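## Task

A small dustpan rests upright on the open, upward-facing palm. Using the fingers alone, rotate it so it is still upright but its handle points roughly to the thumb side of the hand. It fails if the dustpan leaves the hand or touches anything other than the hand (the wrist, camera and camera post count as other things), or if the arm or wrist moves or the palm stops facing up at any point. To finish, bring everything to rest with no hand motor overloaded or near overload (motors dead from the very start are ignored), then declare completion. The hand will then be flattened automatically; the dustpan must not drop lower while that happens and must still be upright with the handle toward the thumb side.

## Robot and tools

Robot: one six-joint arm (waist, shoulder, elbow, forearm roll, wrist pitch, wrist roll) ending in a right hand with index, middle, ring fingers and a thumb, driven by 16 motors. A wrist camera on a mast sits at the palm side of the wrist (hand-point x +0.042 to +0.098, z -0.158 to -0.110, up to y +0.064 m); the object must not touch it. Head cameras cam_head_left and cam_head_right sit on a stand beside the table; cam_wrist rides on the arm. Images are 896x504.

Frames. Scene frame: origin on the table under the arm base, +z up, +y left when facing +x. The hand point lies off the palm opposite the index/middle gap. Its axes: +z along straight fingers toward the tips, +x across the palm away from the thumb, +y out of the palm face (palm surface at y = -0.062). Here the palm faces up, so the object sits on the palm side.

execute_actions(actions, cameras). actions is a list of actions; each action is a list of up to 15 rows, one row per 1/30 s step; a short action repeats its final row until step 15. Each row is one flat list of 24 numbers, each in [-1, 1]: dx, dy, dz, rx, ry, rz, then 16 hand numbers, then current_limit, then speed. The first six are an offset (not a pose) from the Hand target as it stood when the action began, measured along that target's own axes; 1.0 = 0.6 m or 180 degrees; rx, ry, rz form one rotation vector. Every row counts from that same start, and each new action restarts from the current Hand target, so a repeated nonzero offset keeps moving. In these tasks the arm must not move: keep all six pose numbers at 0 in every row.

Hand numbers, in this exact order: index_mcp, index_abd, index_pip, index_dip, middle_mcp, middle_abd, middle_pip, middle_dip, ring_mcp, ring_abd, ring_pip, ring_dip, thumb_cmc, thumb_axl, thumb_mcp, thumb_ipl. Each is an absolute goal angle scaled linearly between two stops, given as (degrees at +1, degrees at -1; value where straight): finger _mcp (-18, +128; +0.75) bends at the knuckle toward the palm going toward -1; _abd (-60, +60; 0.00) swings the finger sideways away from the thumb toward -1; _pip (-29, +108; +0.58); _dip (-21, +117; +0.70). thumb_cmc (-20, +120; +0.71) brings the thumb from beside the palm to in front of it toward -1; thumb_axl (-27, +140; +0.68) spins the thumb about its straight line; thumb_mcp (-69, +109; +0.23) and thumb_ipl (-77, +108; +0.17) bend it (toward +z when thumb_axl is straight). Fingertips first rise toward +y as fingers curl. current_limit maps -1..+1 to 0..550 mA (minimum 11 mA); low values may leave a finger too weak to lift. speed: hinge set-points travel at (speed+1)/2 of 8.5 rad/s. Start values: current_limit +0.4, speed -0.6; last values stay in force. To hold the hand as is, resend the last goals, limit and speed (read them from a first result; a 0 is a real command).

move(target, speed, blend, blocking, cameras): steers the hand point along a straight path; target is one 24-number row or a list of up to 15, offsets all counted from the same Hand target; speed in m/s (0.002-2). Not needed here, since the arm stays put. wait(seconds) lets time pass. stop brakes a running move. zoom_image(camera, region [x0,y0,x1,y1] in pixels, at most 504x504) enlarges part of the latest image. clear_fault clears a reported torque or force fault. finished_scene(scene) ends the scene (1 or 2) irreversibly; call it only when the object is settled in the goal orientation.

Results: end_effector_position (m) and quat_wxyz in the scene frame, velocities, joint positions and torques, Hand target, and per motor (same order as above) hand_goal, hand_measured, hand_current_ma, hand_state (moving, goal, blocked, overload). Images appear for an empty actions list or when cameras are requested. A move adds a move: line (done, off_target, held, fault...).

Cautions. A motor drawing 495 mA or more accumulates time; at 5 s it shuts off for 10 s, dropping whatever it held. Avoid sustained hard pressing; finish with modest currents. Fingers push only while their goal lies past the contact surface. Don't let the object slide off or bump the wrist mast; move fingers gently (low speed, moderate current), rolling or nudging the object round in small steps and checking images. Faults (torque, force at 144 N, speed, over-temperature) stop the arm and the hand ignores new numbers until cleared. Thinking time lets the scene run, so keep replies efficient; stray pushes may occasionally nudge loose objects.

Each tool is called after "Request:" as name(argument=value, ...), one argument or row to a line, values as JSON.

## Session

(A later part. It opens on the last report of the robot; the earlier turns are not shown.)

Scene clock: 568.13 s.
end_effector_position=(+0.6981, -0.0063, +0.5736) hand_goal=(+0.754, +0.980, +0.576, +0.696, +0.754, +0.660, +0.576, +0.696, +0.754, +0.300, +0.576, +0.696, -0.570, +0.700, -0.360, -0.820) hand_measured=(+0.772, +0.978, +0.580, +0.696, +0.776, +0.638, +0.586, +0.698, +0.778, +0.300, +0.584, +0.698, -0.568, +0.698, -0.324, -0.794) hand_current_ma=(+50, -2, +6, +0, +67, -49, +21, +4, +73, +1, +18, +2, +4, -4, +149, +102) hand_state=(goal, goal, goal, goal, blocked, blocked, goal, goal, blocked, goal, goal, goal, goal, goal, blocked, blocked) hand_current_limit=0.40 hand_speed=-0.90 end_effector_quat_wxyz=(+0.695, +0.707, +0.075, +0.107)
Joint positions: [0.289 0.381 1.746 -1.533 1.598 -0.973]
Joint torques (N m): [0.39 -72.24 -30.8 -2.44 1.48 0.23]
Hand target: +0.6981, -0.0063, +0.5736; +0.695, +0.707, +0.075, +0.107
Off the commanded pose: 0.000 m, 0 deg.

Request:
execute_actions(
  actions=[
    [[0,0,0,0,0,0,0.754,0.98,0.576,0.696,0.754,0.66,0.576,0.696,0.754,0.3,0.576,0.696,-0.571,0.45,-0.36,-0.82,0.4,-0.88]],
    [[0,0,0,0,0,0,0.754,0.98,0.576,0.696,0.754,0.66,0.576,0.696,0.754,0.3,0.576,0.696,-0.571,0.2,-0.36,-0.82,0.4,-0.88]],
    [[0,0,0,0,0,0,0.754,0.98,0.576,0.696,0.754,0.66,0.576,0.696,0.754,0.3,0.576,0.696,-0.571,0.2,-0.36,-0.82,0.4,-0.88]],
  ],
  cameras=["cam_head_left", "cam_wrist"],
)

Request:
zoom_image(
  camera="cam_head_left",
  region=[420, 20, 580, 140],
)

Scene clock: 573.27 s.
end_effector_position=(+0.6981, -0.0063, +0.5736) hand_goal=(+0.754, +0.980, +0.576, +0.696, +0.754, +0.660, +0.576, +0.696, +0.754, +0.300, +0.576, +0.696, -0.570, +0.200, -0.360, -0.820) hand_measured=(+0.772, +0.978, +0.580, +0.696, +0.776, +0.638, +0.586, +0.698, +0.784, +0.302, +0.588, +0.700, -0.554, +0.226, -0.324, -0.800) hand_current_ma=(+50, -2, +6, +0, +66, -49, +21, +4, +95, +1, +28, +6, +43, +94, +149, +78) hand_state=(goal, goal, goal, goal, blocked, blocked, goal, goal, blocked, goal, goal, goal, goal, blocked, blocked, blocked) hand_current_limit=0.40 hand_speed=-0.88 end_effector_quat_wxyz=(+0.695, +0.707, +0.075, +0.107)
Joint positions: [0.289 0.381 1.746 -1.533 1.598 -0.973]
Joint torques (N m): [-0.06 -72.56 -30.85 -2.45 1.49 0.23]
Hand target: +0.6981, -0.0063, +0.5736; +0.695, +0.707, +0.075, +0.107
Off the commanded pose: 0.000 m, 0 deg.
cam_wrist: T_world_to_cam=[[-0.78735, -0.15677, 0.59624, 0.23359], [-0.55969, 0.5873, -0.58466, 0.68997], [-0.25851, -0.79404, -0.55015, 0.62287]] pos_world=[0.73111, 0.12599, 0.6068]

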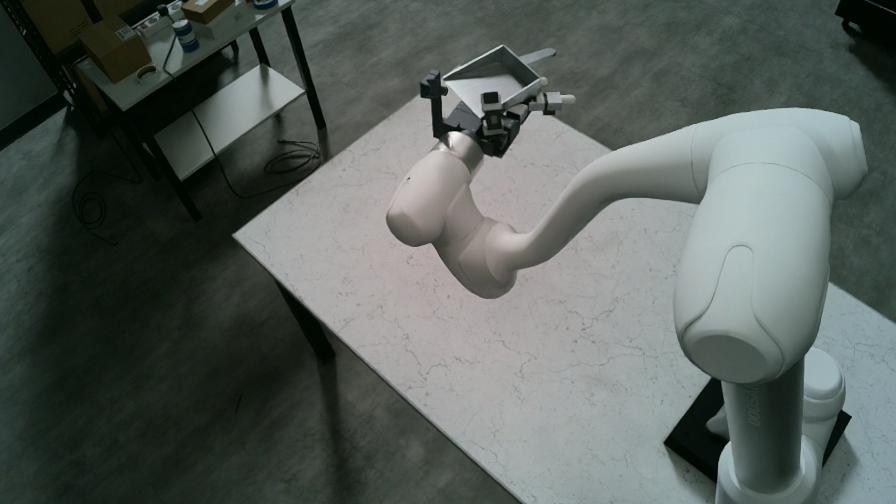

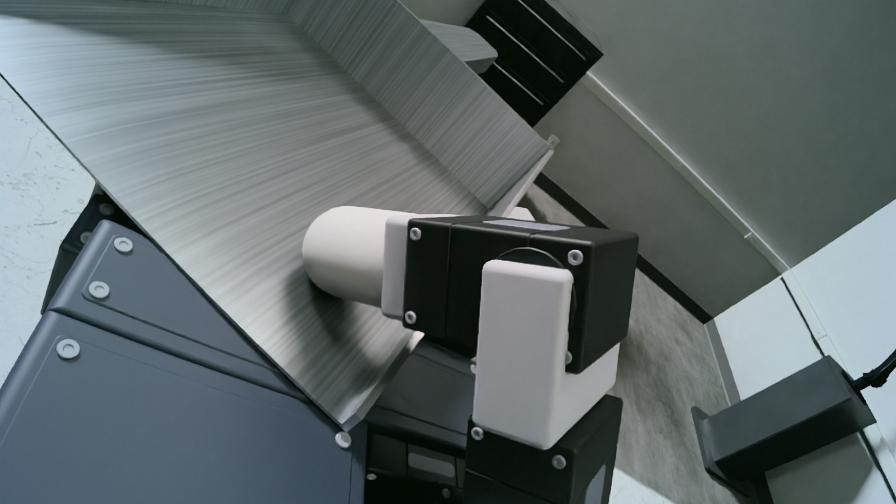

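Scaled by 3.150 from the camera's image (finer frame: 1280x720).

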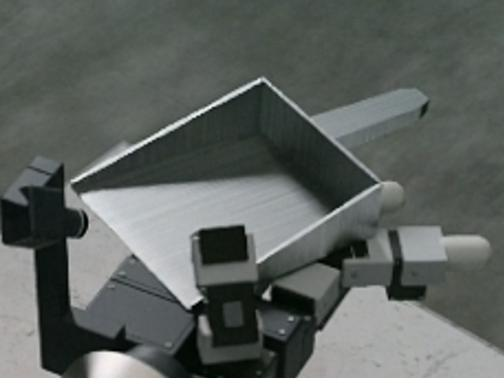

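Request:
execute_actions(
  actions=[
    [[0,0,0,0,0,0,0.754,0.98,0.576,0.696,0.754,0.66,0.576,0.696,0.754,0.3,0.576,0.696,-0.571,0.2,-0.247,-0.676,0.4,-0.8]],
    [[0,0,0,0,0,0,0.754,0.98,0.576,0.696,0.754,0.66,0.576,0.696,0.754,0.3,0.576,0.696,-0.571,0.54,-0.45,-0.3,0.4,-0.65]],
    [[0,0,0,0,0,0,0.754,0.98,0.576,0.696,0.754,0.66,0.576,0.696,0.754,0.3,0.576,0.696,-0.571,0.54,-0.499,-0.296,0.4,-0.8]],
    [[0,0,0,0,0,0,0.754,0.98,0.576,0.696,0.754,0.66,0.576,0.696,0.754,0.3,0.576,0.696,-0.571,0.54,-0.646,-0.256,0.4,-0.88]],
    [[0,0,0,0,0,0,0.754,0.98,0.576,0.696,0.754,0.66,0.576,0.696,0.754,0.3,0.576,0.696,-0.571,0.54,-0.646,-0.256,0.4,-0.88]],
  ],
  cameras=["cam_wrist"],
)

Scene clock: 613.67 s.
end_effector_position=(+0.6981, -0.0063, +0.5736) hand_goal=(+0.754, +0.980, +0.576, +0.696, +0.754, +0.660, +0.576, +0.696, +0.754, +0.300, +0.576, +0.696, -0.570, +0.540, -0.646, -0.256) hand_measured=(+0.772, +0.978, +0.580, +0.696, +0.776, +0.638, +0.586, +0.698, +0.784, +0.300, +0.588, +0.700, -0.568, +0.538, -0.536, -0.246) hand_current_ma=(+52, -2, +6, +0, +66, -49, +21, +4, +95, +0, +28, +6, +4, -2, +385, +30) hand_state=(goal, goal, goal, goal, blocked, blocked, goal, goal, blocked, goal, goal, goal, goal, goal, blocked, goal) hand_current_limit=0.40 hand_speed=-0.88 end_effector_quat_wxyz=(+0.695, +0.707, +0.075, +0.107)
Joint positions: [0.289 0.381 1.746 -1.533 1.598 -0.973]
Joint torques (N m): [-0.04 -72.66 -30.95 -2.45 1.51 0.28]
Hand target: +0.6981, -0.0063, +0.5736; +0.695, +0.707, +0.075, +0.107
Off the commanded pose: 0.000 m, 0 deg.
cam_wrist: T_world_to_cam=[[-0.78735, -0.15677, 0.59624, 0.23359], [-0.55969, 0.5873, -0.58466, 0.68997], [-0.25851, -0.79404, -0.55015, 0.62287]] pos_world=[0.73111, 0.12599, 0.6068]

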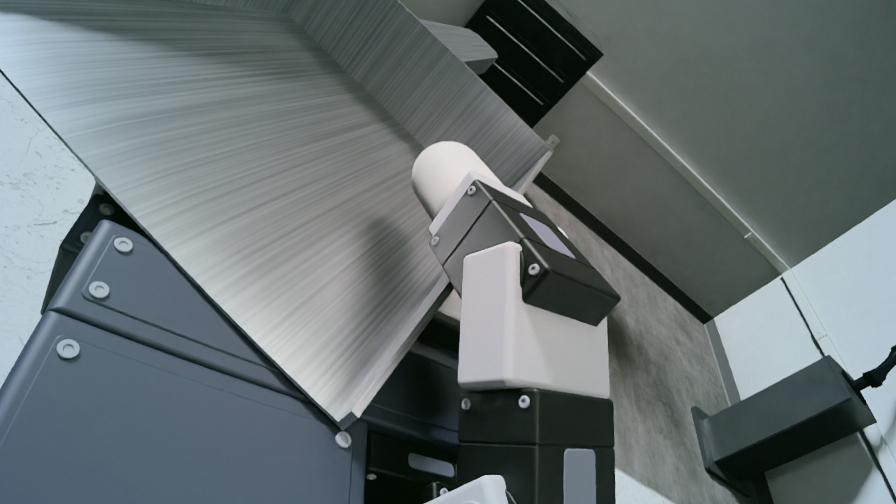

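Request:
execute_actions(
  actions=[
    [[0,0,0,0,0,0,0.754,0.98,0.576,0.696,0.754,0.66,0.576,0.696,0.754,0.3,0.576,0.696,-0.571,0.54,-0.1,0.1,0.4,-0.7]],
    [[0,0,0,0,0,0,0.754,0.98,0.576,0.696,0.95,0.66,0.576,0.696,0.754,0.3,0.576,0.696,-0.571,0.54,0.225,0.168,0.4,-0.75]],
    [[0,0,0,0,0,0,0.754,0.98,0.576,0.696,0.95,0.1,0.576,0.696,0.754,0.3,0.576,0.696,-0.571,0.54,0.225,0.168,0.4,-0.7]],
    [[0,0,0,0,0,0,0.754,0.98,0.576,0.696,0.95,0.1,0.576,0.696,0.754,0.3,0.576,0.696,-0.571,0.54,0.225,0.168,0.4,-0.7]],
    [[0,0,0,0,0,0,0.754,0.98,0.576,0.696,0.754,0.1,0.576,0.696,0.754,0.3,0.576,0.696,-0.571,0.54,0.225,0.168,0.4,-0.8]],
    [[0,0,0,0,0,0,0.95,0.98,0.576,0.696,0.754,0.1,0.576,0.696,0.754,0.3,0.576,0.696,-0.571,0.54,0.225,0.168,0.4,-0.8]],
    [[0,0,0,0,0,0,0.95,0.0,0.576,0.696,0.754,0.1,0.576,0.696,0.754,0.3,0.576,0.696,-0.571,0.54,0.225,0.168,0.4,-0.65]],
    [[0,0,0,0,0,0,0.95,0.0,0.576,0.696,0.754,0.1,0.576,0.696,0.754,0.3,0.576,0.696,-0.571,0.54,0.225,0.168,0.4,-0.65]],
    [[0,0,0,0,0,0,0.754,0.0,0.576,0.696,0.754,0.1,0.576,0.696,0.754,0.3,0.576,0.696,-0.571,0.54,0.225,0.168,0.4,-0.8]],
  ],
  cameras=["cam_head_left"],
)

Request:
zoom_image(
  camera="cam_head_left",
  region=[420, 20, 580, 140],
)

Scene clock: 652.80 s.
end_effector_position=(+0.6981, -0.0063, +0.5736) hand_goal=(+0.754, +0.000, +0.576, +0.696, +0.754, +0.100, +0.576, +0.696, +0.754, +0.300, +0.576, +0.696, -0.570, +0.540, +0.226, +0.168) hand_measured=(+0.776, +0.004, +0.580, +0.696, +0.786, +0.108, +0.584, +0.698, +0.780, +0.292, +0.586, +0.700, -0.568, +0.538, +0.224, +0.166) hand_current_ma=(+60, +5, +6, +0, +99, +13, +14, +4, +79, -13, +21, +6, +4, -2, -4, -4) hand_state=(blocked, goal, goal, goal, blocked, goal, goal, goal, blocked, goal, goal, goal, goal, goal, goal, goal) hand_current_limit=0.40 hand_speed=-0.80 end_effector_quat_wxyz=(+0.695, +0.707, +0.075, +0.107)
Joint positions: [0.289 0.381 1.746 -1.533 1.598 -0.973]
Joint torques (N m): [0.05 -72.71 -30.83 -2.43 1.49 0.24]
Hand target: +0.6981, -0.0063, +0.5736; +0.695, +0.707, +0.075, +0.107
Off the commanded pose: 0.000 m, 0 deg.

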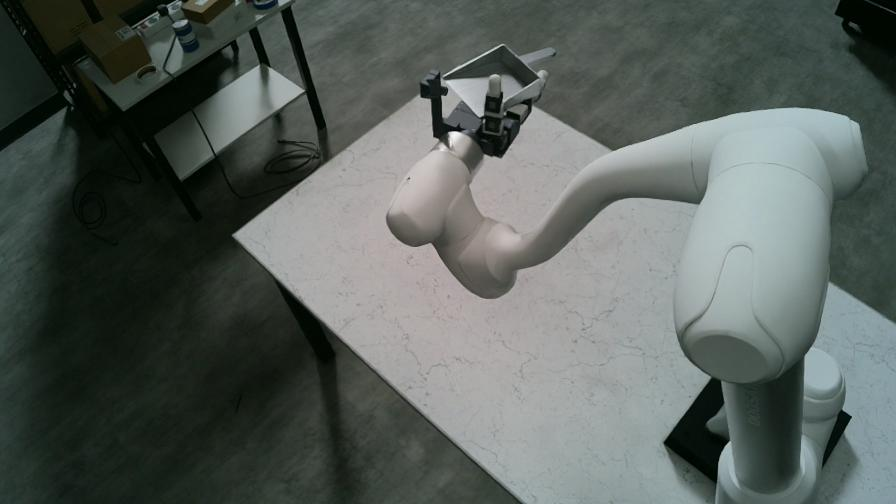

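Scaled by 3.150 from the camera's image (finer frame: 1280x720).

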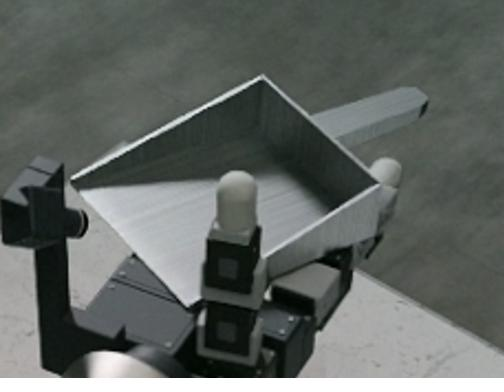

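Request:
execute_actions(
  actions=[
    [[0,0,0,0,0,0,0.754,0.0,0.576,-0.5,0.754,0.1,0.576,0.696,0.754,0.3,0.576,0.696,-0.571,0.54,0.225,0.168,0.4,-0.75]],
    [[0,0,0,0,0,0,0.754,0.0,0.576,-0.95,0.754,0.1,0.576,0.696,0.754,0.3,0.576,0.696,-0.571,0.54,0.225,0.168,0.4,-0.85]],
    [[0,0,0,0,0,0,0.754,0.0,0.576,-0.95,0.754,0.1,0.576,0.696,0.754,0.3,0.576,0.696,-0.571,0.54,0.225,0.168,0.4,-0.85]],
  ],
  cameras=["cam_head_left"],
)

Request:
zoom_image(
  camera="cam_head_left",
  region=[420, 20, 580, 140],
)

Scene clock: 665.73 s.
end_effector_position=(+0.6981, -0.0063, +0.5736) hand_goal=(+0.754, +0.000, +0.576, -0.950, +0.754, +0.100, +0.576, +0.696, +0.754, +0.300, +0.576, +0.696, -0.570, +0.540, +0.226, +0.168) hand_measured=(+0.776, +0.004, +0.580, -0.942, +0.784, +0.108, +0.584, +0.698, +0.780, +0.292, +0.586, +0.700, -0.568, +0.538, +0.224, +0.166) hand_current_ma=(+60, +5, +6, +18, +90, +13, +14, +4, +79, -14, +21, +6, +4, -2, -4, -4) hand_state=(blocked, goal, goal, goal, blocked, goal, goal, goal, blocked, goal, goal, goal, goal, goal, goal, goal) hand_current_limit=0.40 hand_speed=-0.85 end_effector_quat_wxyz=(+0.695, +0.707, +0.075, +0.107)
Joint positions: [0.289 0.381 1.746 -1.533 1.598 -0.973]
Joint torques (N m): [0.08 -72.55 -30.84 -2.45 1.53 0.29]
Hand target: +0.6981, -0.0063, +0.5736; +0.695, +0.707, +0.075, +0.107
Off the commanded pose: 0.000 m, 0 deg.

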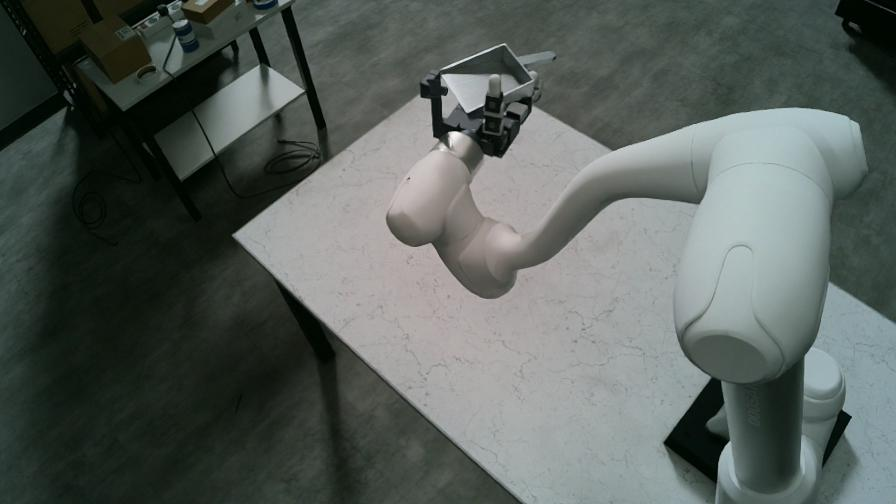

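Scaled by 3.150 from the camera's image (finer frame: 1280x720).

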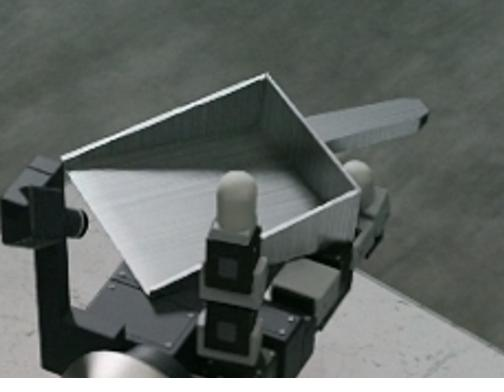

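Request:
execute_actions(
  actions=[
    [[0,0,0,0,0,0,0.754,0.0,0.576,0.2,0.754,0.1,0.576,0.696,0.754,0.3,0.576,0.696,-0.571,0.317,-0.3,-0.2,0.4,-0.7]],
    [[0,0,0,0,0,0,0.754,0.0,0.576,0.696,0.754,0.1,0.576,0.696,0.754,0.3,0.576,0.696,-0.571,0.317,-0.449,-0.319,0.4,-0.75]],
    [[0,0,0,0,0,0,0.754,0.0,0.576,0.696,0.754,0.1,0.576,0.696,0.754,0.3,0.576,0.696,-0.571,0.317,-0.5955,-0.351,0.4,-0.88]],
    [[0,0,0,0,0,0,0.754,0.0,0.576,0.696,0.754,0.1,0.576,0.696,0.754,0.3,0.576,0.696,-0.571,0.317,-0.5955,-0.351,0.4,-0.88]],
  ],
  cameras=["cam_head_left","cam_wrist"],
)

Request:
zoom_image(
  camera="cam_head_left",
  region=[420, 20, 580, 140],
)

Scene clock: 723.20 s.
end_effector_position=(+0.6981, -0.0063, +0.5736) hand_goal=(+0.754, +0.000, +0.576, +0.696, +0.754, +0.100, +0.576, +0.696, +0.754, +0.300, +0.576, +0.696, -0.570, +0.318, -0.596, -0.350) hand_measured=(+0.770, +0.004, +0.578, +0.692, +0.782, +0.108, +0.584, +0.698, +0.782, +0.292, +0.586, +0.700, -0.562, +0.320, -0.566, -0.344) hand_current_ma=(+40, +5, +4, -8, +85, +13, +14, +4, +82, -15, +22, +6, +17, +3, +116, +15) hand_state=(goal, goal, goal, goal, blocked, goal, goal, goal, blocked, goal, goal, goal, goal, goal, blocked, goal) hand_current_limit=0.40 hand_speed=-0.88 end_effector_quat_wxyz=(+0.695, +0.707, +0.075, +0.107)
Joint positions: [0.289 0.381 1.746 -1.533 1.598 -0.973]
Joint torques (N m): [0.15 -72.65 -30.91 -2.51 1.53 0.28]
Hand target: +0.6981, -0.0063, +0.5736; +0.695, +0.707, +0.075, +0.107
Off the commanded pose: 0.000 m, 0 deg.
cam_wrist: T_world_to_cam=[[-0.78735, -0.15677, 0.59624, 0.23359], [-0.55969, 0.5873, -0.58466, 0.68997], [-0.25851, -0.79404, -0.55015, 0.62287]] pos_world=[0.73111, 0.12599, 0.6068]

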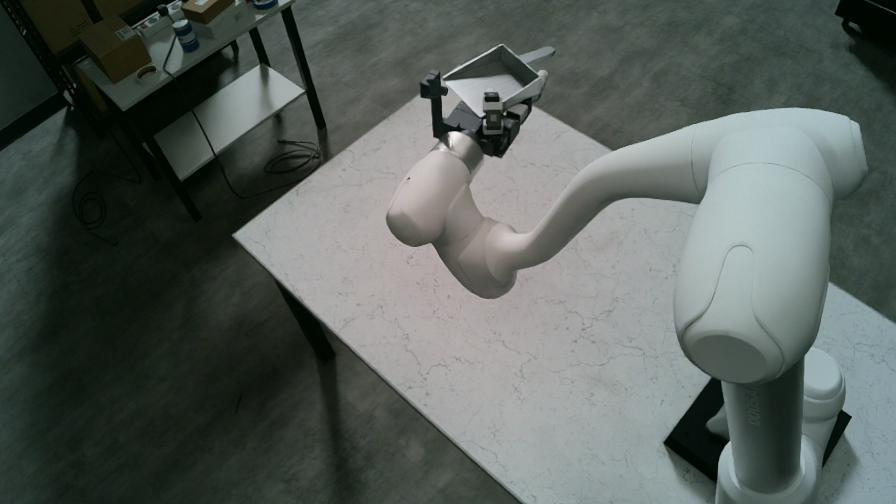

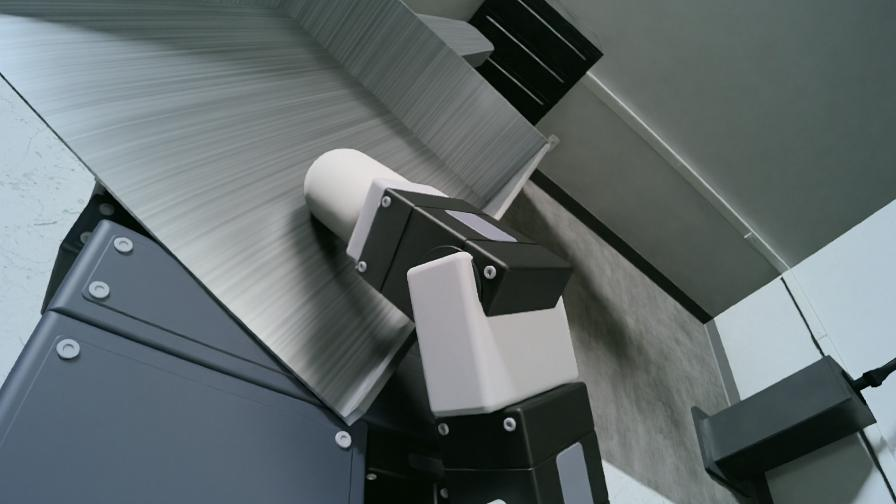

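Scaled by 3.150 from the camera's image (finer frame: 1280x720).

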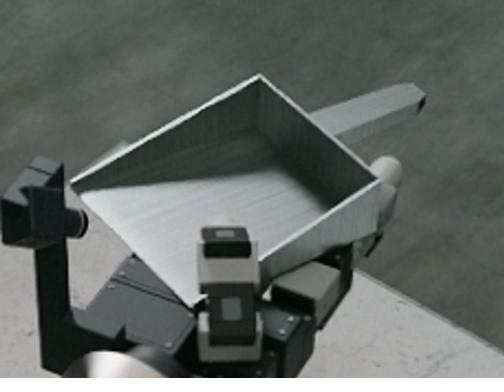

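Request:
execute_actions(
  actions=[
    [[0,0,0,0,0,0,0.754,0.0,0.576,0.696,0.754,0.1,0.576,0.696,0.85,0.3,0.576,0.696,-0.571,0.317,-0.5955,-0.351,0.4,-0.85]],
    [[0,0,0,0,0,0,0.754,0.0,0.576,0.696,0.754,0.1,0.576,0.696,0.85,-0.5,0.576,0.696,-0.571,0.317,-0.5955,-0.351,0.4,-0.7]],
    [[0,0,0,0,0,0,0.754,0.0,0.576,0.696,0.754,0.1,0.576,0.696,0.754,-0.5,0.576,0.696,-0.571,0.317,-0.5955,-0.351,0.4,-0.85]],
    [[0,0,0,0,0,0,0.754,0.0,0.576,0.696,0.85,0.1,0.576,0.696,0.754,-0.5,0.576,0.696,-0.571,0.317,-0.5955,-0.351,0.4,-0.85]],
    [[0,0,0,0,0,0,0.754,0.0,0.576,0.696,0.85,-0.35,0.576,0.696,0.754,-0.5,0.576,0.696,-0.571,0.317,-0.5955,-0.351,0.4,-0.75]],
    [[0,0,0,0,0,0,0.754,0.0,0.576,0.696,0.754,-0.35,0.576,0.696,0.754,-0.5,0.576,0.696,-0.571,0.317,-0.5955,-0.351,0.4,-0.85]],
  ],
  cameras=["cam_head_left"],
)

Request:
zoom_image(
  camera="cam_head_left",
  region=[420, 20, 580, 140],
)

Scene clock: 736.20 s.
end_effector_position=(+0.6981, -0.0063, +0.5736) hand_goal=(+0.754, +0.000, +0.576, +0.696, +0.754, -0.350, +0.576, +0.696, +0.754, -0.500, +0.576, +0.696, -0.570, +0.318, -0.596, -0.350) hand_measured=(+0.776, +0.002, +0.580, +0.692, +0.790, -0.346, +0.584, +0.698, +0.780, -0.496, +0.580, +0.698, -0.562, +0.320, -0.568, -0.344) hand_current_ma=(+62, +3, +9, -8, +114, +5, +17, +4, +79, +6, +9, +5, +17, +3, +106, +18) hand_state=(blocked, goal, goal, goal, blocked, goal, goal, goal, blocked, goal, goal, goal, goal, goal, blocked, goal) hand_current_limit=0.40 hand_speed=-0.85 end_effector_quat_wxyz=(+0.695, +0.707, +0.075, +0.107)
Joint positions: [0.289 0.381 1.746 -1.533 1.598 -0.973]
Joint torques (N m): [0.19 -72.64 -30.92 -2.47 1.5 0.31]
Hand target: +0.6981, -0.0063, +0.5736; +0.695, +0.707, +0.075, +0.107
Off the commanded pose: 0.000 m, 0 deg.

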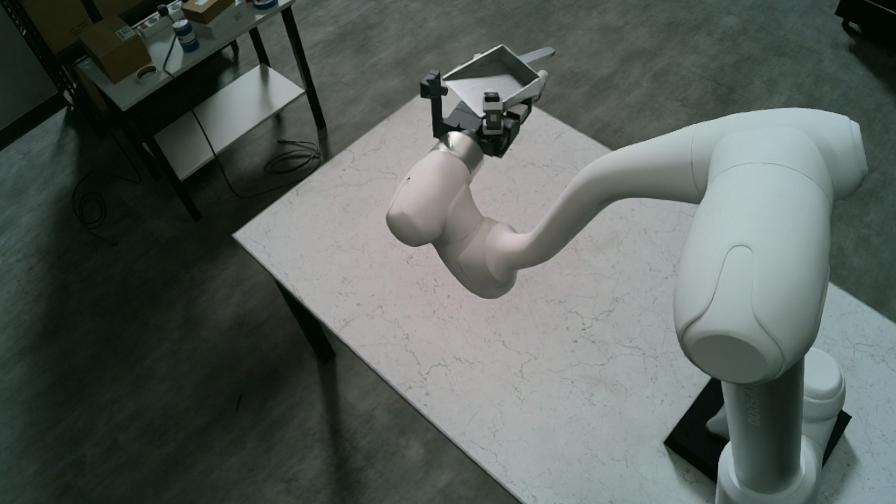

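Scaled by 3.150 from the camera's image (finer frame: 1280x720).

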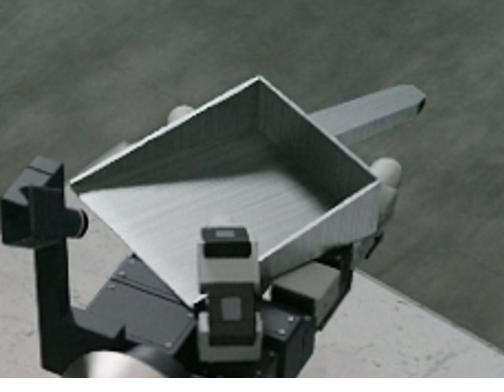

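Request:
execute_actions(
  actions=[
    [[0,0,0,0,0,0,0.754,0.4,0.576,0.696,0.754,0.0,0.576,0.696,0.754,-0.2,0.576,0.696,-0.571,0.317,-0.58,-0.351,0.4,-0.82]],
    [[0,0,0,0,0,0,0.754,0.9,0.576,0.696,0.754,0.4,0.576,0.696,0.754,0.2,0.576,0.696,-0.571,0.317,-0.58,-0.351,0.4,-0.82]],
    [[0,0,0,0,0,0,0.754,0.95,0.576,0.696,0.754,0.7,0.576,0.696,0.754,0.5,0.576,0.696,-0.571,0.317,-0.58,-0.351,0.4,-0.85]],
    [[0,0,0,0,0,0,0.754,0.95,0.576,0.696,0.754,0.7,0.576,0.696,0.754,0.5,0.576,0.696,-0.571,0.317,-0.58,-0.351,0.4,-0.85]],
  ],
  cameras=["cam_head_left"],
)

Request:
zoom_image(
  camera="cam_head_left",
  region=[420, 20, 580, 140],
)

Scene clock: 744.23 s.
end_effector_position=(+0.6981, -0.0063, +0.5736) hand_goal=(+0.754, +0.950, +0.576, +0.696, +0.754, +0.700, +0.576, +0.696, +0.754, +0.500, +0.576, +0.696, -0.570, +0.318, -0.580, -0.350) hand_measured=(+0.774, +0.948, +0.580, +0.694, +0.788, +0.640, +0.584, +0.698, +0.780, +0.482, +0.584, +0.698, -0.560, +0.324, -0.568, -0.344) hand_current_ma=(+58, -4, +9, -5, +106, -172, +18, +4, +79, -39, +19, +5, +20, +12, +41, +18) hand_state=(blocked, goal, goal, goal, blocked, blocked, goal, goal, blocked, goal, goal, goal, goal, goal, goal, goal) hand_current_limit=0.40 hand_speed=-0.85 end_effector_quat_wxyz=(+0.695, +0.707, +0.075, +0.107)
Joint positions: [0.289 0.381 1.746 -1.533 1.598 -0.973]
Joint torques (N m): [0.37 -72.53 -30.83 -2.43 1.47 0.19]
Hand target: +0.6981, -0.0063, +0.5736; +0.695, +0.707, +0.075, +0.107
Off the commanded pose: 0.000 m, 0 deg.

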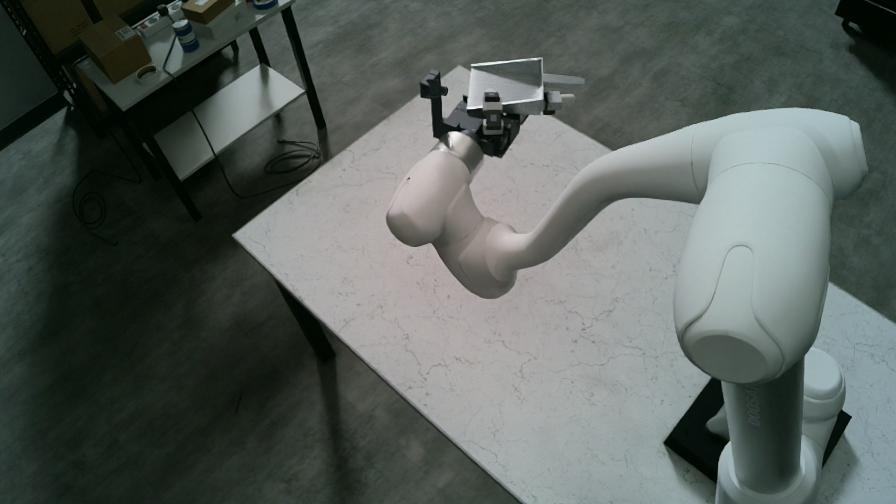

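Scaled by 3.150 from the camera's image (finer frame: 1280x720).

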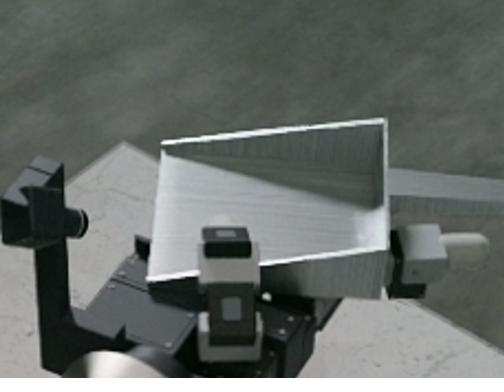

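Request:
execute_actions(
  actions=[
    [[0,0,0,0,0,0,0.754,0.95,0.576,0.696,0.754,0.64,0.576,0.696,0.85,0.48,0.576,0.696,-0.571,0.317,-0.6,-0.351,0.4,-0.85]],
    [[0,0,0,0,0,0,0.754,0.95,0.576,0.696,0.754,0.64,0.576,0.696,0.85,-0.5,0.576,0.696,-0.571,0.317,-0.6,-0.351,0.4,-0.65]],
    [[0,0,0,0,0,0,0.754,0.95,0.576,0.696,0.754,0.64,0.576,0.696,0.754,-0.5,0.576,0.696,-0.571,0.317,-0.6,-0.351,0.4,-0.8]],
    [[0,0,0,0,0,0,0.754,0.95,0.576,0.696,0.85,0.64,0.576,0.696,0.754,-0.5,0.576,0.696,-0.571,0.317,-0.6,-0.351,0.4,-0.85]],
    [[0,0,0,0,0,0,0.754,0.95,0.576,0.696,0.85,0.0,0.576,0.696,0.754,-0.5,0.576,0.696,-0.571,0.317,-0.6,-0.351,0.4,-0.7]],
    [[0,0,0,0,0,0,0.754,0.95,0.576,0.696,0.754,0.0,0.576,0.696,0.754,-0.5,0.576,0.696,-0.571,0.317,-0.6,-0.351,0.4,-0.8]],
  ],
  cameras=["cam_head_left"],
)

Request:
zoom_image(
  camera="cam_head_left",
  region=[420, 20, 580, 140],
)

Scene clock: 772.67 s.
end_effector_position=(+0.6981, -0.0063, +0.5736) hand_goal=(+0.754, +0.950, +0.576, +0.696, +0.754, +0.000, +0.576, +0.696, +0.754, -0.500, +0.576, +0.696, -0.570, +0.318, -0.600, -0.350) hand_measured=(+0.782, +0.948, +0.580, +0.694, +0.788, +0.004, +0.580, +0.698, +0.778, -0.496, +0.584, +0.698, -0.560, +0.324, -0.570, -0.344) hand_current_ma=(+84, -4, +9, -4, +111, +4, +6, +4, +70, +4, +16, +5, +20, +12, +117, +20) hand_state=(blocked, goal, goal, goal, blocked, goal, goal, goal, blocked, goal, goal, goal, goal, goal, blocked, goal) hand_current_limit=0.40 hand_speed=-0.80 end_effector_quat_wxyz=(+0.695, +0.707, +0.075, +0.107)
Joint positions: [0.289 0.381 1.746 -1.533 1.598 -0.973]
Joint torques (N m): [-0.23 -72.31 -30.91 -2.42 1.52 0.27]
Hand target: +0.6981, -0.0063, +0.5736; +0.695, +0.707, +0.075, +0.107
Off the commanded pose: 0.000 m, 0 deg.

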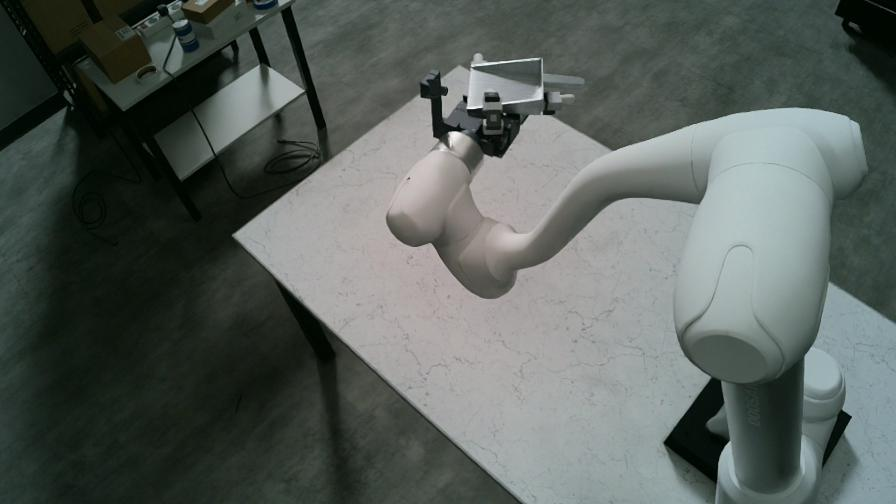

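Scaled by 3.150 from the camera's image (finer frame: 1280x720).

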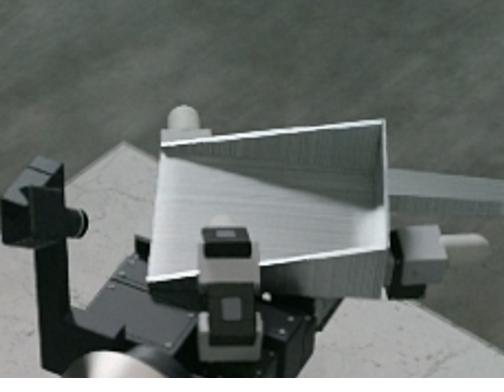

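Request:
execute_actions(
  actions=[
    [[0,0,0,0,0,0,0.85,0.95,0.576,0.696,0.754,0.0,0.576,0.696,0.754,-0.5,0.576,0.696,-0.571,0.317,-0.605,-0.351,0.4,-0.88]],
    [[0,0,0,0,0,0,0.88,-0.15,0.576,0.696,0.754,0.0,0.576,0.696,0.754,-0.5,0.576,0.696,-0.571,0.317,-0.605,-0.351,0.4,-0.65]],
    [[0,0,0,0,0,0,0.88,-0.15,0.576,0.696,0.754,0.0,0.576,0.696,0.754,-0.5,0.576,0.696,-0.571,0.317,-0.605,-0.351,0.4,-0.65]],
    [[0,0,0,0,0,0,0.754,-0.15,0.576,0.696,0.754,0.0,0.576,0.696,0.754,-0.5,0.576,0.696,-0.571,0.317,-0.605,-0.351,0.4,-0.85]],
    [[0,0,0,0,0,0,0.754,-0.15,0.576,0.696,0.85,0.0,0.576,0.696,0.754,-0.5,0.576,0.696,-0.571,0.317,-0.605,-0.351,0.4,-0.85]],
    [[0,0,0,0,0,0,0.754,-0.15,0.576,0.696,0.85,-0.35,0.576,0.696,0.754,-0.5,0.576,0.696,-0.571,0.317,-0.605,-0.351,0.4,-0.75]],
    [[0,0,0,0,0,0,0.754,-0.15,0.576,0.696,0.754,-0.35,0.576,0.696,0.754,-0.5,0.576,0.696,-0.571,0.317,-0.605,-0.351,0.4,-0.85]],
  ],
  cameras=["cam_head_left"],
)

Request:
zoom_image(
  camera="cam_head_left",
  region=[420, 20, 580, 140],
)

Scene clock: 785.63 s.
end_effector_position=(+0.6981, -0.0063, +0.5736) hand_goal=(+0.754, -0.150, +0.576, +0.696, +0.754, -0.350, +0.576, +0.696, +0.754, -0.500, +0.576, +0.696, -0.570, +0.318, -0.604, -0.350) hand_measured=(+0.798, -0.146, +0.584, +0.698, +0.786, -0.346, +0.584, +0.698, +0.778, -0.498, +0.584, +0.698, -0.560, +0.324, -0.570, -0.342) hand_current_ma=(+152, +5, +18, +2, +97, +5, +19, +4, +70, +4, +16, +5, +21, +12, +134, +22) hand_state=(blocked, goal, goal, goal, blocked, goal, goal, goal, blocked, goal, goal, goal, goal, goal, blocked, goal) hand_current_limit=0.40 hand_speed=-0.85 end_effector_quat_wxyz=(+0.695, +0.707, +0.075, +0.107)
Joint positions: [0.289 0.381 1.746 -1.533 1.598 -0.973]
Joint torques (N m): [0.01 -72.82 -30.93 -2.44 1.48 0.25]
Hand target: +0.6981, -0.0063, +0.5736; +0.695, +0.707, +0.075, +0.107
Off the commanded pose: 0.000 m, 0 deg.

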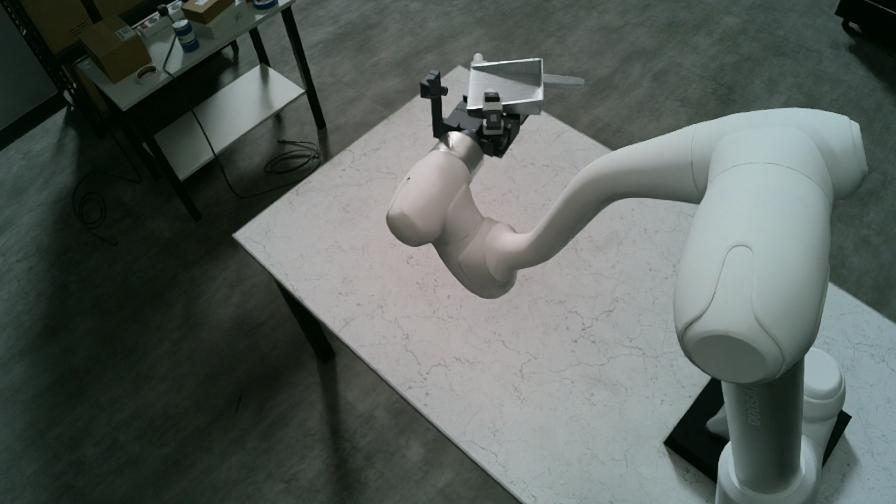

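Scaled by 3.150 from the camera's image (finer frame: 1280x720).

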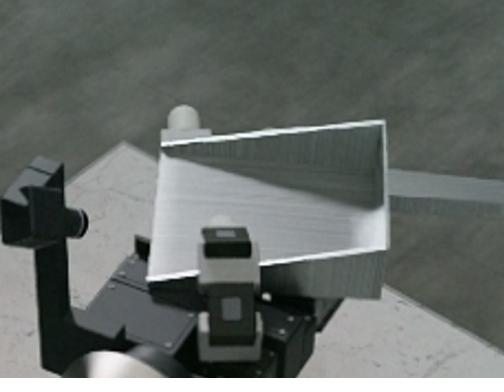

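Request:
execute_actions(
  actions=[
    [[0,0,0,0,0,0,0.754,0.0,0.576,0.696,0.754,-0.1,0.576,0.696,0.754,-0.25,0.576,0.696,-0.571,0.317,-0.59,-0.351,0.4,-0.85]],
    [[0,0,0,0,0,0,0.754,0.0,0.576,0.696,0.754,0.0,0.576,0.696,0.754,0.0,0.576,0.696,-0.571,0.317,-0.585,-0.351,0.4,-0.85]],
    [[0,0,0,0,0,0,0.754,0.0,0.576,0.696,0.754,0.0,0.576,0.696,0.754,0.0,0.576,0.696,-0.571,0.317,-0.585,-0.351,0.4,-0.85]],
  ],
  cameras=["cam_head_left","cam_wrist"],
)

Request:
zoom_image(
  camera="cam_head_left",
  region=[420, 20, 580, 140],
)

Scene clock: 793.30 s.
end_effector_position=(+0.6981, -0.0063, +0.5736) hand_goal=(+0.754, +0.000, +0.576, +0.696, +0.754, +0.000, +0.576, +0.696, +0.754, +0.000, +0.576, +0.696, -0.570, +0.318, -0.584, -0.350) hand_measured=(+0.798, -0.008, +0.584, +0.698, +0.786, -0.004, +0.584, +0.698, +0.778, -0.004, +0.584, +0.698, -0.560, +0.328, -0.570, -0.342) hand_current_ma=(+147, -15, +18, +2, +97, -6, +19, +4, +70, -8, +16, +5, +24, +26, +45, +22) hand_state=(blocked, goal, goal, goal, blocked, goal, goal, goal, blocked, goal, goal, goal, goal, goal, goal, goal) hand_current_limit=0.40 hand_speed=-0.85 end_effector_quat_wxyz=(+0.695, +0.707, +0.075, +0.107)
Joint positions: [0.289 0.381 1.746 -1.533 1.598 -0.973]
Joint torques (N m): [0.23 -72.57 -30.91 -2.44 1.5 0.24]
Hand target: +0.6981, -0.0063, +0.5736; +0.695, +0.707, +0.075, +0.107
Off the commanded pose: 0.000 m, 0 deg.
cam_wrist: T_world_to_cam=[[-0.78735, -0.15677, 0.59624, 0.23359], [-0.55969, 0.5873, -0.58466, 0.68997], [-0.25851, -0.79404, -0.55015, 0.62287]] pos_world=[0.73111, 0.12599, 0.6068]

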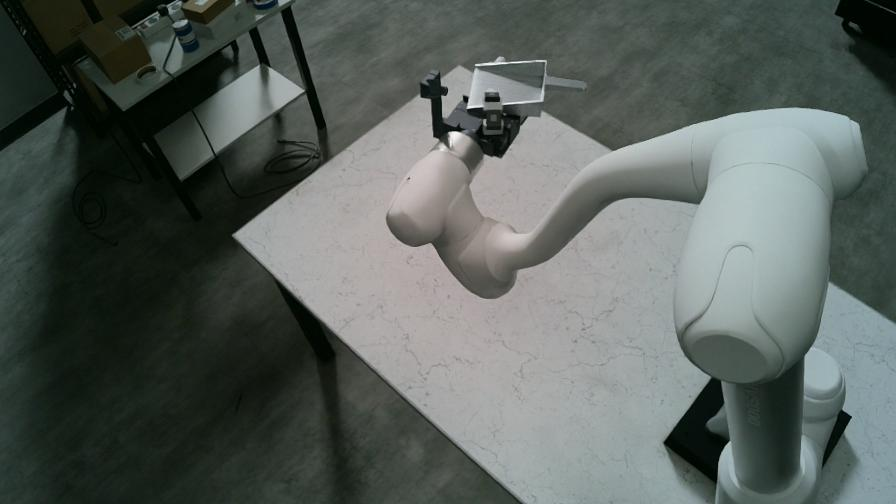

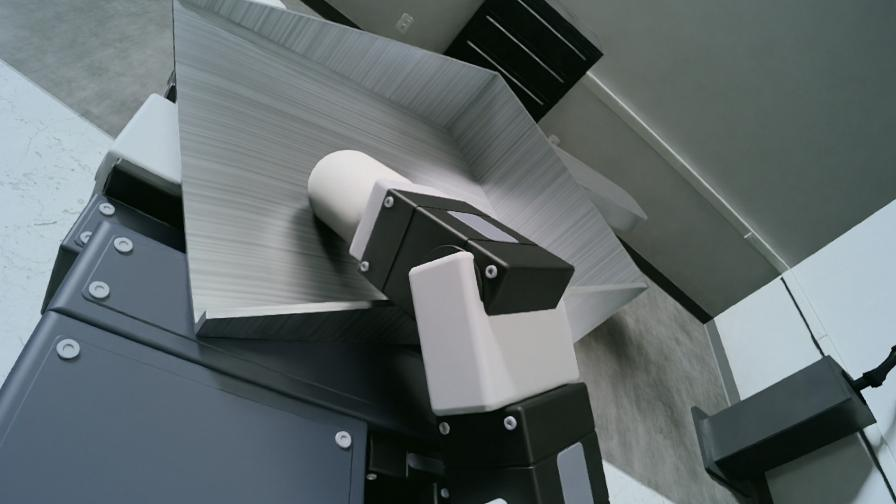

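Scaled by 3.150 from the camera's image (finer frame: 1280x720).

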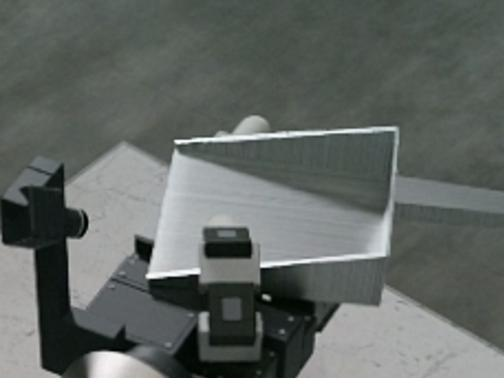

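Request:
execute_actions(
  actions=[
    [[0,0,0,0,0,0,0.754,0.5,0.576,0.696,0.754,0.3,0.576,0.696,0.754,0.25,0.576,0.696,-0.571,0.317,-0.585,-0.351,0.4,-0.82]],
    [[0,0,0,0,0,0,0.754,0.9,0.576,0.696,0.754,0.62,0.576,0.696,0.754,0.48,0.576,0.696,-0.571,0.317,-0.585,-0.351,0.4,-0.82]],
    [[0,0,0,0,0,0,0.754,0.9,0.576,0.696,0.754,0.62,0.576,0.696,0.754,0.48,0.576,0.696,-0.571,0.317,-0.585,-0.351,0.4,-0.82]],
  ],
  cameras=["cam_head_left"],
)

Request:
zoom_image(
  camera="cam_head_left",
  region=[420, 20, 580, 140],
)

Scene clock: 814.27 s.
end_effector_position=(+0.6981, -0.0063, +0.5736) hand_goal=(+0.754, +0.900, +0.576, +0.696, +0.754, +0.620, +0.576, +0.696, +0.754, +0.480, +0.576, +0.696, -0.570, +0.318, -0.584, -0.350) hand_measured=(+0.776, +0.896, +0.584, +0.698, +0.782, +0.608, +0.586, +0.698, +0.778, +0.478, +0.584, +0.698, -0.560, +0.328, -0.570, -0.342) hand_current_ma=(+61, -6, +17, +2, +85, -23, +24, +4, +70, -3, +16, +5, +24, +27, +45, +22) hand_state=(blocked, goal, goal, goal, blocked, goal, goal, goal, blocked, goal, goal, goal, goal, goal, goal, goal) hand_current_limit=0.40 hand_speed=-0.82 end_effector_quat_wxyz=(+0.695, +0.707, +0.075, +0.107)
Joint positions: [0.289 0.381 1.746 -1.533 1.598 -0.973]
Joint torques (N m): [0.32 -72.23 -30.79 -2.43 1.54 0.15]
Hand target: +0.6981, -0.0063, +0.5736; +0.695, +0.707, +0.075, +0.107
Off the commanded pose: 0.000 m, 0 deg.

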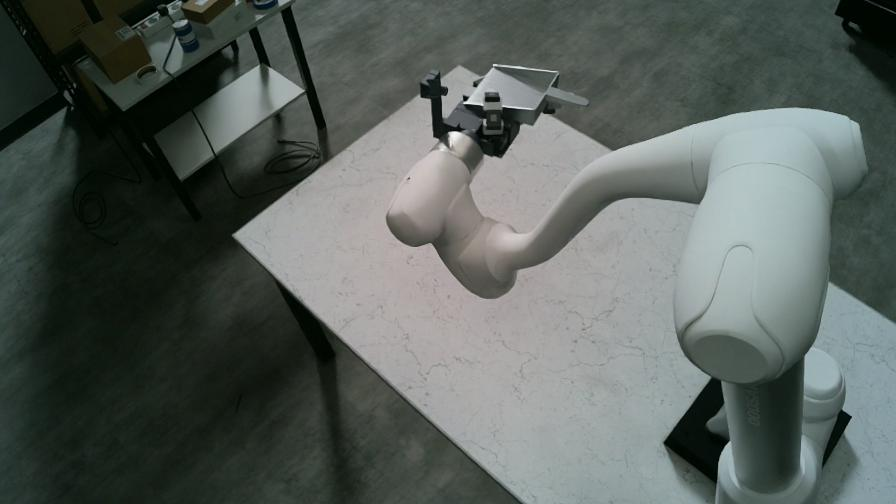

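Scaled by 3.150 from the camera's image (finer frame: 1280x720).

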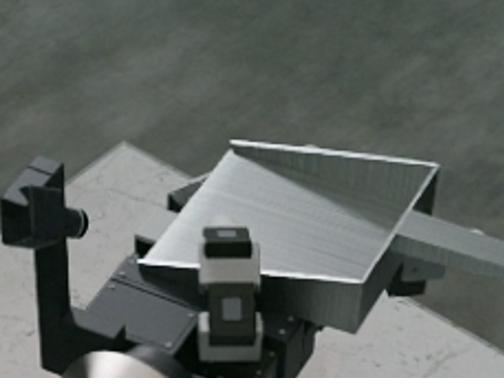

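Request:
execute_actions(
  actions=[
    [[0,0,0,0,0,0,0.754,0.9,0.576,0.696,0.754,0.62,0.576,0.696,0.754,0.48,0.576,0.696,-0.571,0.317,-0.605,-0.36,0.4,-0.88]],
    [[0,0,0,0,0,0,0.754,0.9,0.576,0.696,0.754,0.62,0.576,0.696,0.754,0.48,0.576,0.696,-0.571,0.1,-0.605,-0.36,0.4,-0.9]],
    [[0,0,0,0,0,0,0.754,0.9,0.576,0.696,0.754,0.62,0.576,0.696,0.754,0.48,0.576,0.696,-0.571,0.1,-0.605,-0.36,0.4,-0.9]],
  ],
  cameras=["cam_head_left","cam_wrist"],
)

Request:
zoom_image(
  camera="cam_head_left",
  region=[420, 20, 580, 140],
)

Scene clock: 847.27 s.
end_effector_position=(+0.6981, -0.0063, +0.5736) hand_goal=(+0.754, +0.900, +0.576, +0.696, +0.754, +0.620, +0.576, +0.696, +0.754, +0.480, +0.576, +0.696, -0.570, +0.100, -0.604, -0.360) hand_measured=(+0.776, +0.896, +0.584, +0.698, +0.782, +0.614, +0.586, +0.698, +0.778, +0.478, +0.584, +0.698, -0.550, +0.128, -0.570, -0.344) hand_current_ma=(+60, -5, +17, +2, +85, -12, +24, +4, +70, -3, +16, +5, +51, +102, +136, +59) hand_state=(blocked, goal, goal, goal, blocked, goal, goal, goal, blocked, goal, goal, goal, goal, blocked, blocked, goal) hand_current_limit=0.40 hand_speed=-0.90 end_effector_quat_wxyz=(+0.695, +0.707, +0.075, +0.107)
Joint positions: [0.289 0.381 1.746 -1.533 1.598 -0.973]
Joint torques (N m): [0.06 -72.29 -30.8 -2.4 1.45 0.2]
Hand target: +0.6981, -0.0063, +0.5736; +0.695, +0.707, +0.075, +0.107
Off the commanded pose: 0.000 m, 0 deg.
cam_wrist: T_world_to_cam=[[-0.78735, -0.15677, 0.59624, 0.23359], [-0.55969, 0.5873, -0.58466, 0.68997], [-0.25851, -0.79404, -0.55015, 0.62287]] pos_world=[0.73111, 0.12599, 0.6068]

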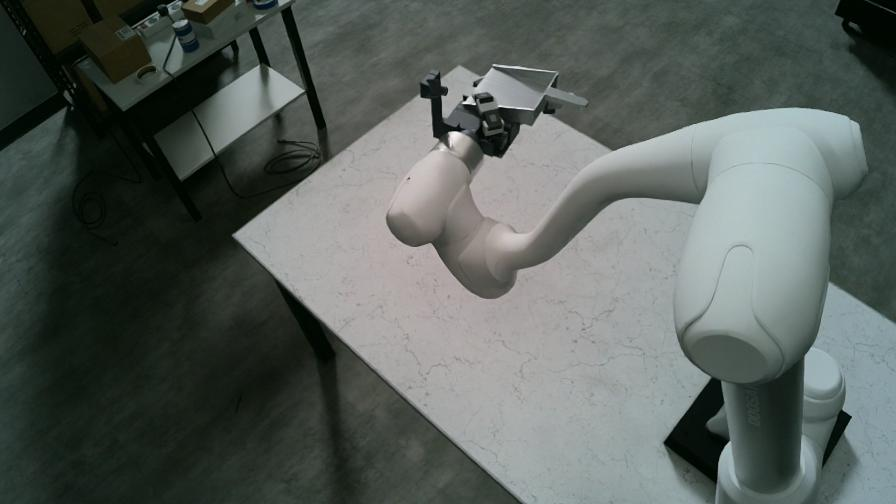

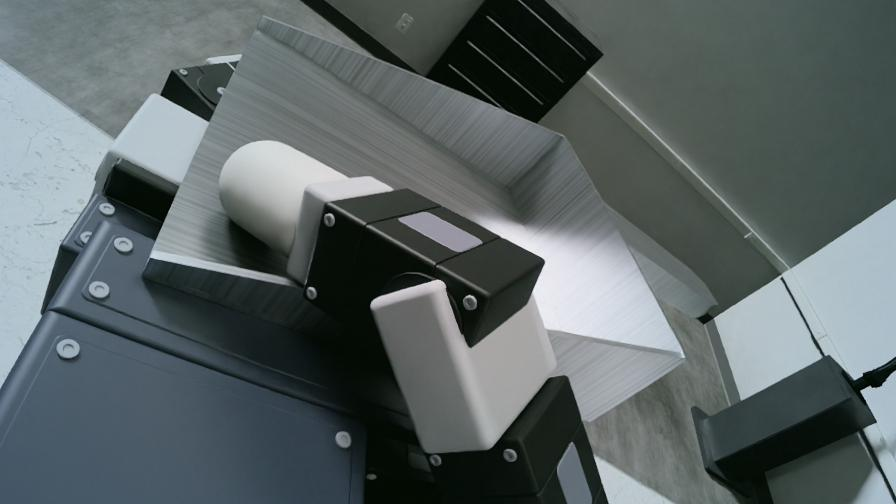

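Scaled by 3.150 from the camera's image (finer frame: 1280x720).

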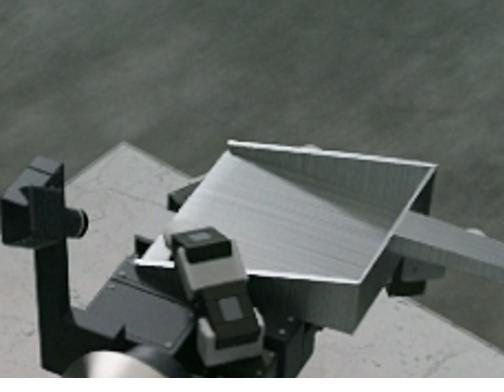

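Request:
execute_actions(
  actions=[
    [[0,0,0,0,0,0,0.754,0.9,0.576,0.696,0.754,0.62,0.576,0.696,0.754,0.48,0.576,0.696,-0.571,0.128,-0.42,-0.32,0.4,-0.75]],
    [[0,0,0,0,0,0,0.754,0.9,0.576,0.696,0.754,0.62,0.576,0.696,0.754,0.48,0.576,0.696,-0.571,0.48,-0.42,-0.36,0.4,-0.75]],
    [[0,0,0,0,0,0,0.754,0.9,0.576,0.696,0.754,0.62,0.576,0.696,0.754,0.48,0.576,0.696,-0.571,0.48,-0.66,-0.37,0.4,-0.85]],
    [[0,0,0,0,0,0,0.754,0.9,0.576,0.696,0.754,0.62,0.576,0.696,0.754,0.48,0.576,0.696,-0.571,0.48,-0.66,-0.37,0.4,-0.85]],
    [[0,0,0,0,0,0,0.754,0.9,0.576,0.696,0.754,0.62,0.576,0.696,0.754,0.48,0.576,0.696,-0.571,0.25,-0.66,-0.37,0.4,-0.9]],
    [[0,0,0,0,0,0,0.754,0.9,0.576,0.696,0.754,0.62,0.576,0.696,0.754,0.48,0.576,0.696,-0.571,0.25,-0.66,-0.37,0.4,-0.9]],
  ],
  cameras=["cam_head_left","cam_wrist"],
)

Request:
zoom_image(
  camera="cam_head_left",
  region=[420, 20, 580, 140],
)

Scene clock: 881.40 s.
end_effector_position=(+0.6981, -0.0063, +0.5736) hand_goal=(+0.754, +0.900, +0.576, +0.696, +0.754, +0.620, +0.576, +0.696, +0.754, +0.480, +0.576, +0.696, -0.570, +0.250, -0.660, -0.370) hand_measured=(+0.776, +0.896, +0.584, +0.698, +0.782, +0.614, +0.586, +0.698, +0.778, +0.478, +0.584, +0.698, -0.544, +0.290, -0.574, -0.354) hand_current_ma=(+60, -4, +17, +2, +85, -10, +24, +4, +70, -3, +16, +5, +74, +158, +385, +59) hand_state=(blocked, goal, goal, goal, blocked, goal, goal, goal, blocked, goal, goal, goal, blocked, blocked, blocked, goal) hand_current_limit=0.40 hand_speed=-0.90 end_effector_quat_wxyz=(+0.695, +0.707, +0.075, +0.107)
Joint positions: [0.289 0.381 1.746 -1.533 1.598 -0.973]
Joint torques (N m): [0.42 -72.56 -30.68 -2.41 1.49 0.15]
Hand target: +0.6981, -0.0063, +0.5736; +0.695, +0.707, +0.075, +0.107
Off the commanded pose: 0.000 m, 0 deg.
cam_wrist: T_world_to_cam=[[-0.78735, -0.15677, 0.59624, 0.23359], [-0.55969, 0.5873, -0.58466, 0.68997], [-0.25851, -0.79404, -0.55015, 0.62287]] pos_world=[0.73111, 0.12599, 0.6068]

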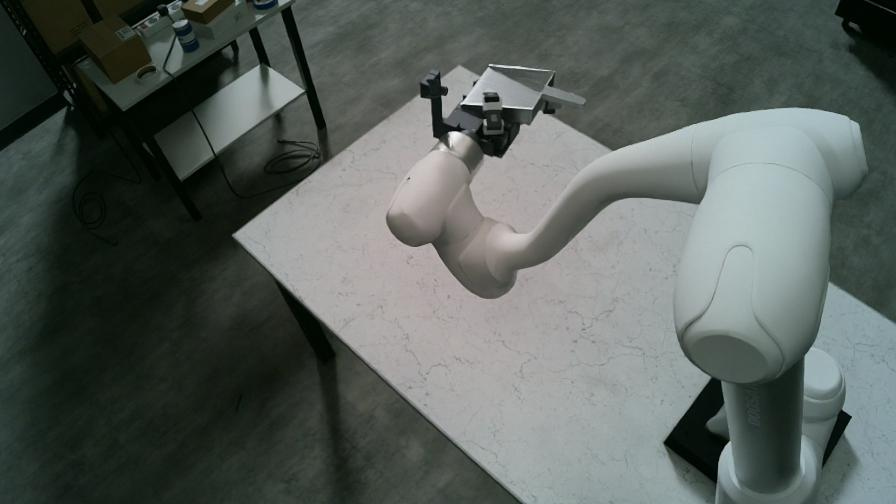

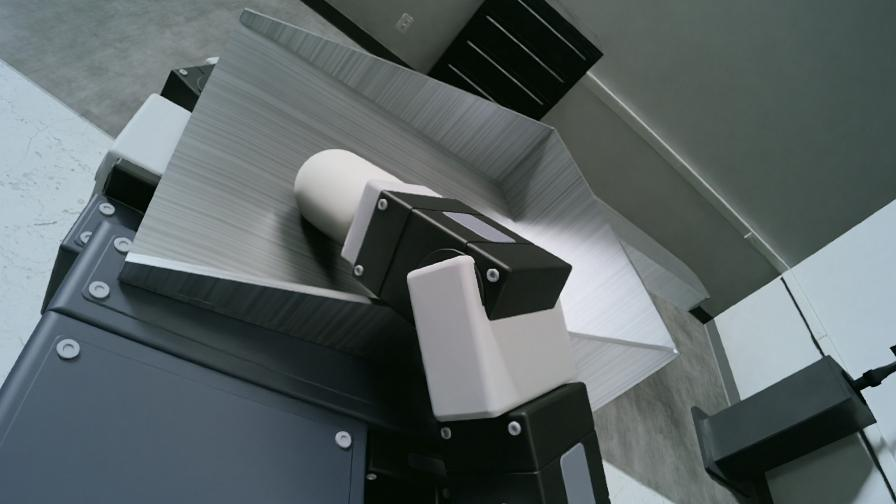

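Scaled by 3.150 from the camera's image (finer frame: 1280x720).

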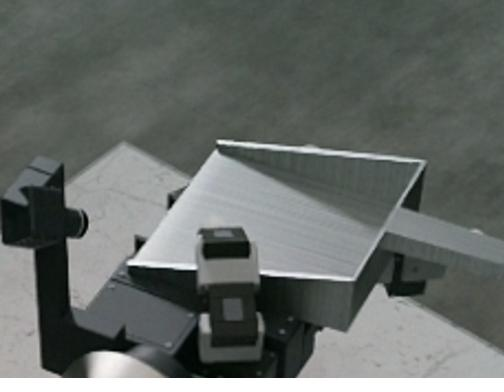

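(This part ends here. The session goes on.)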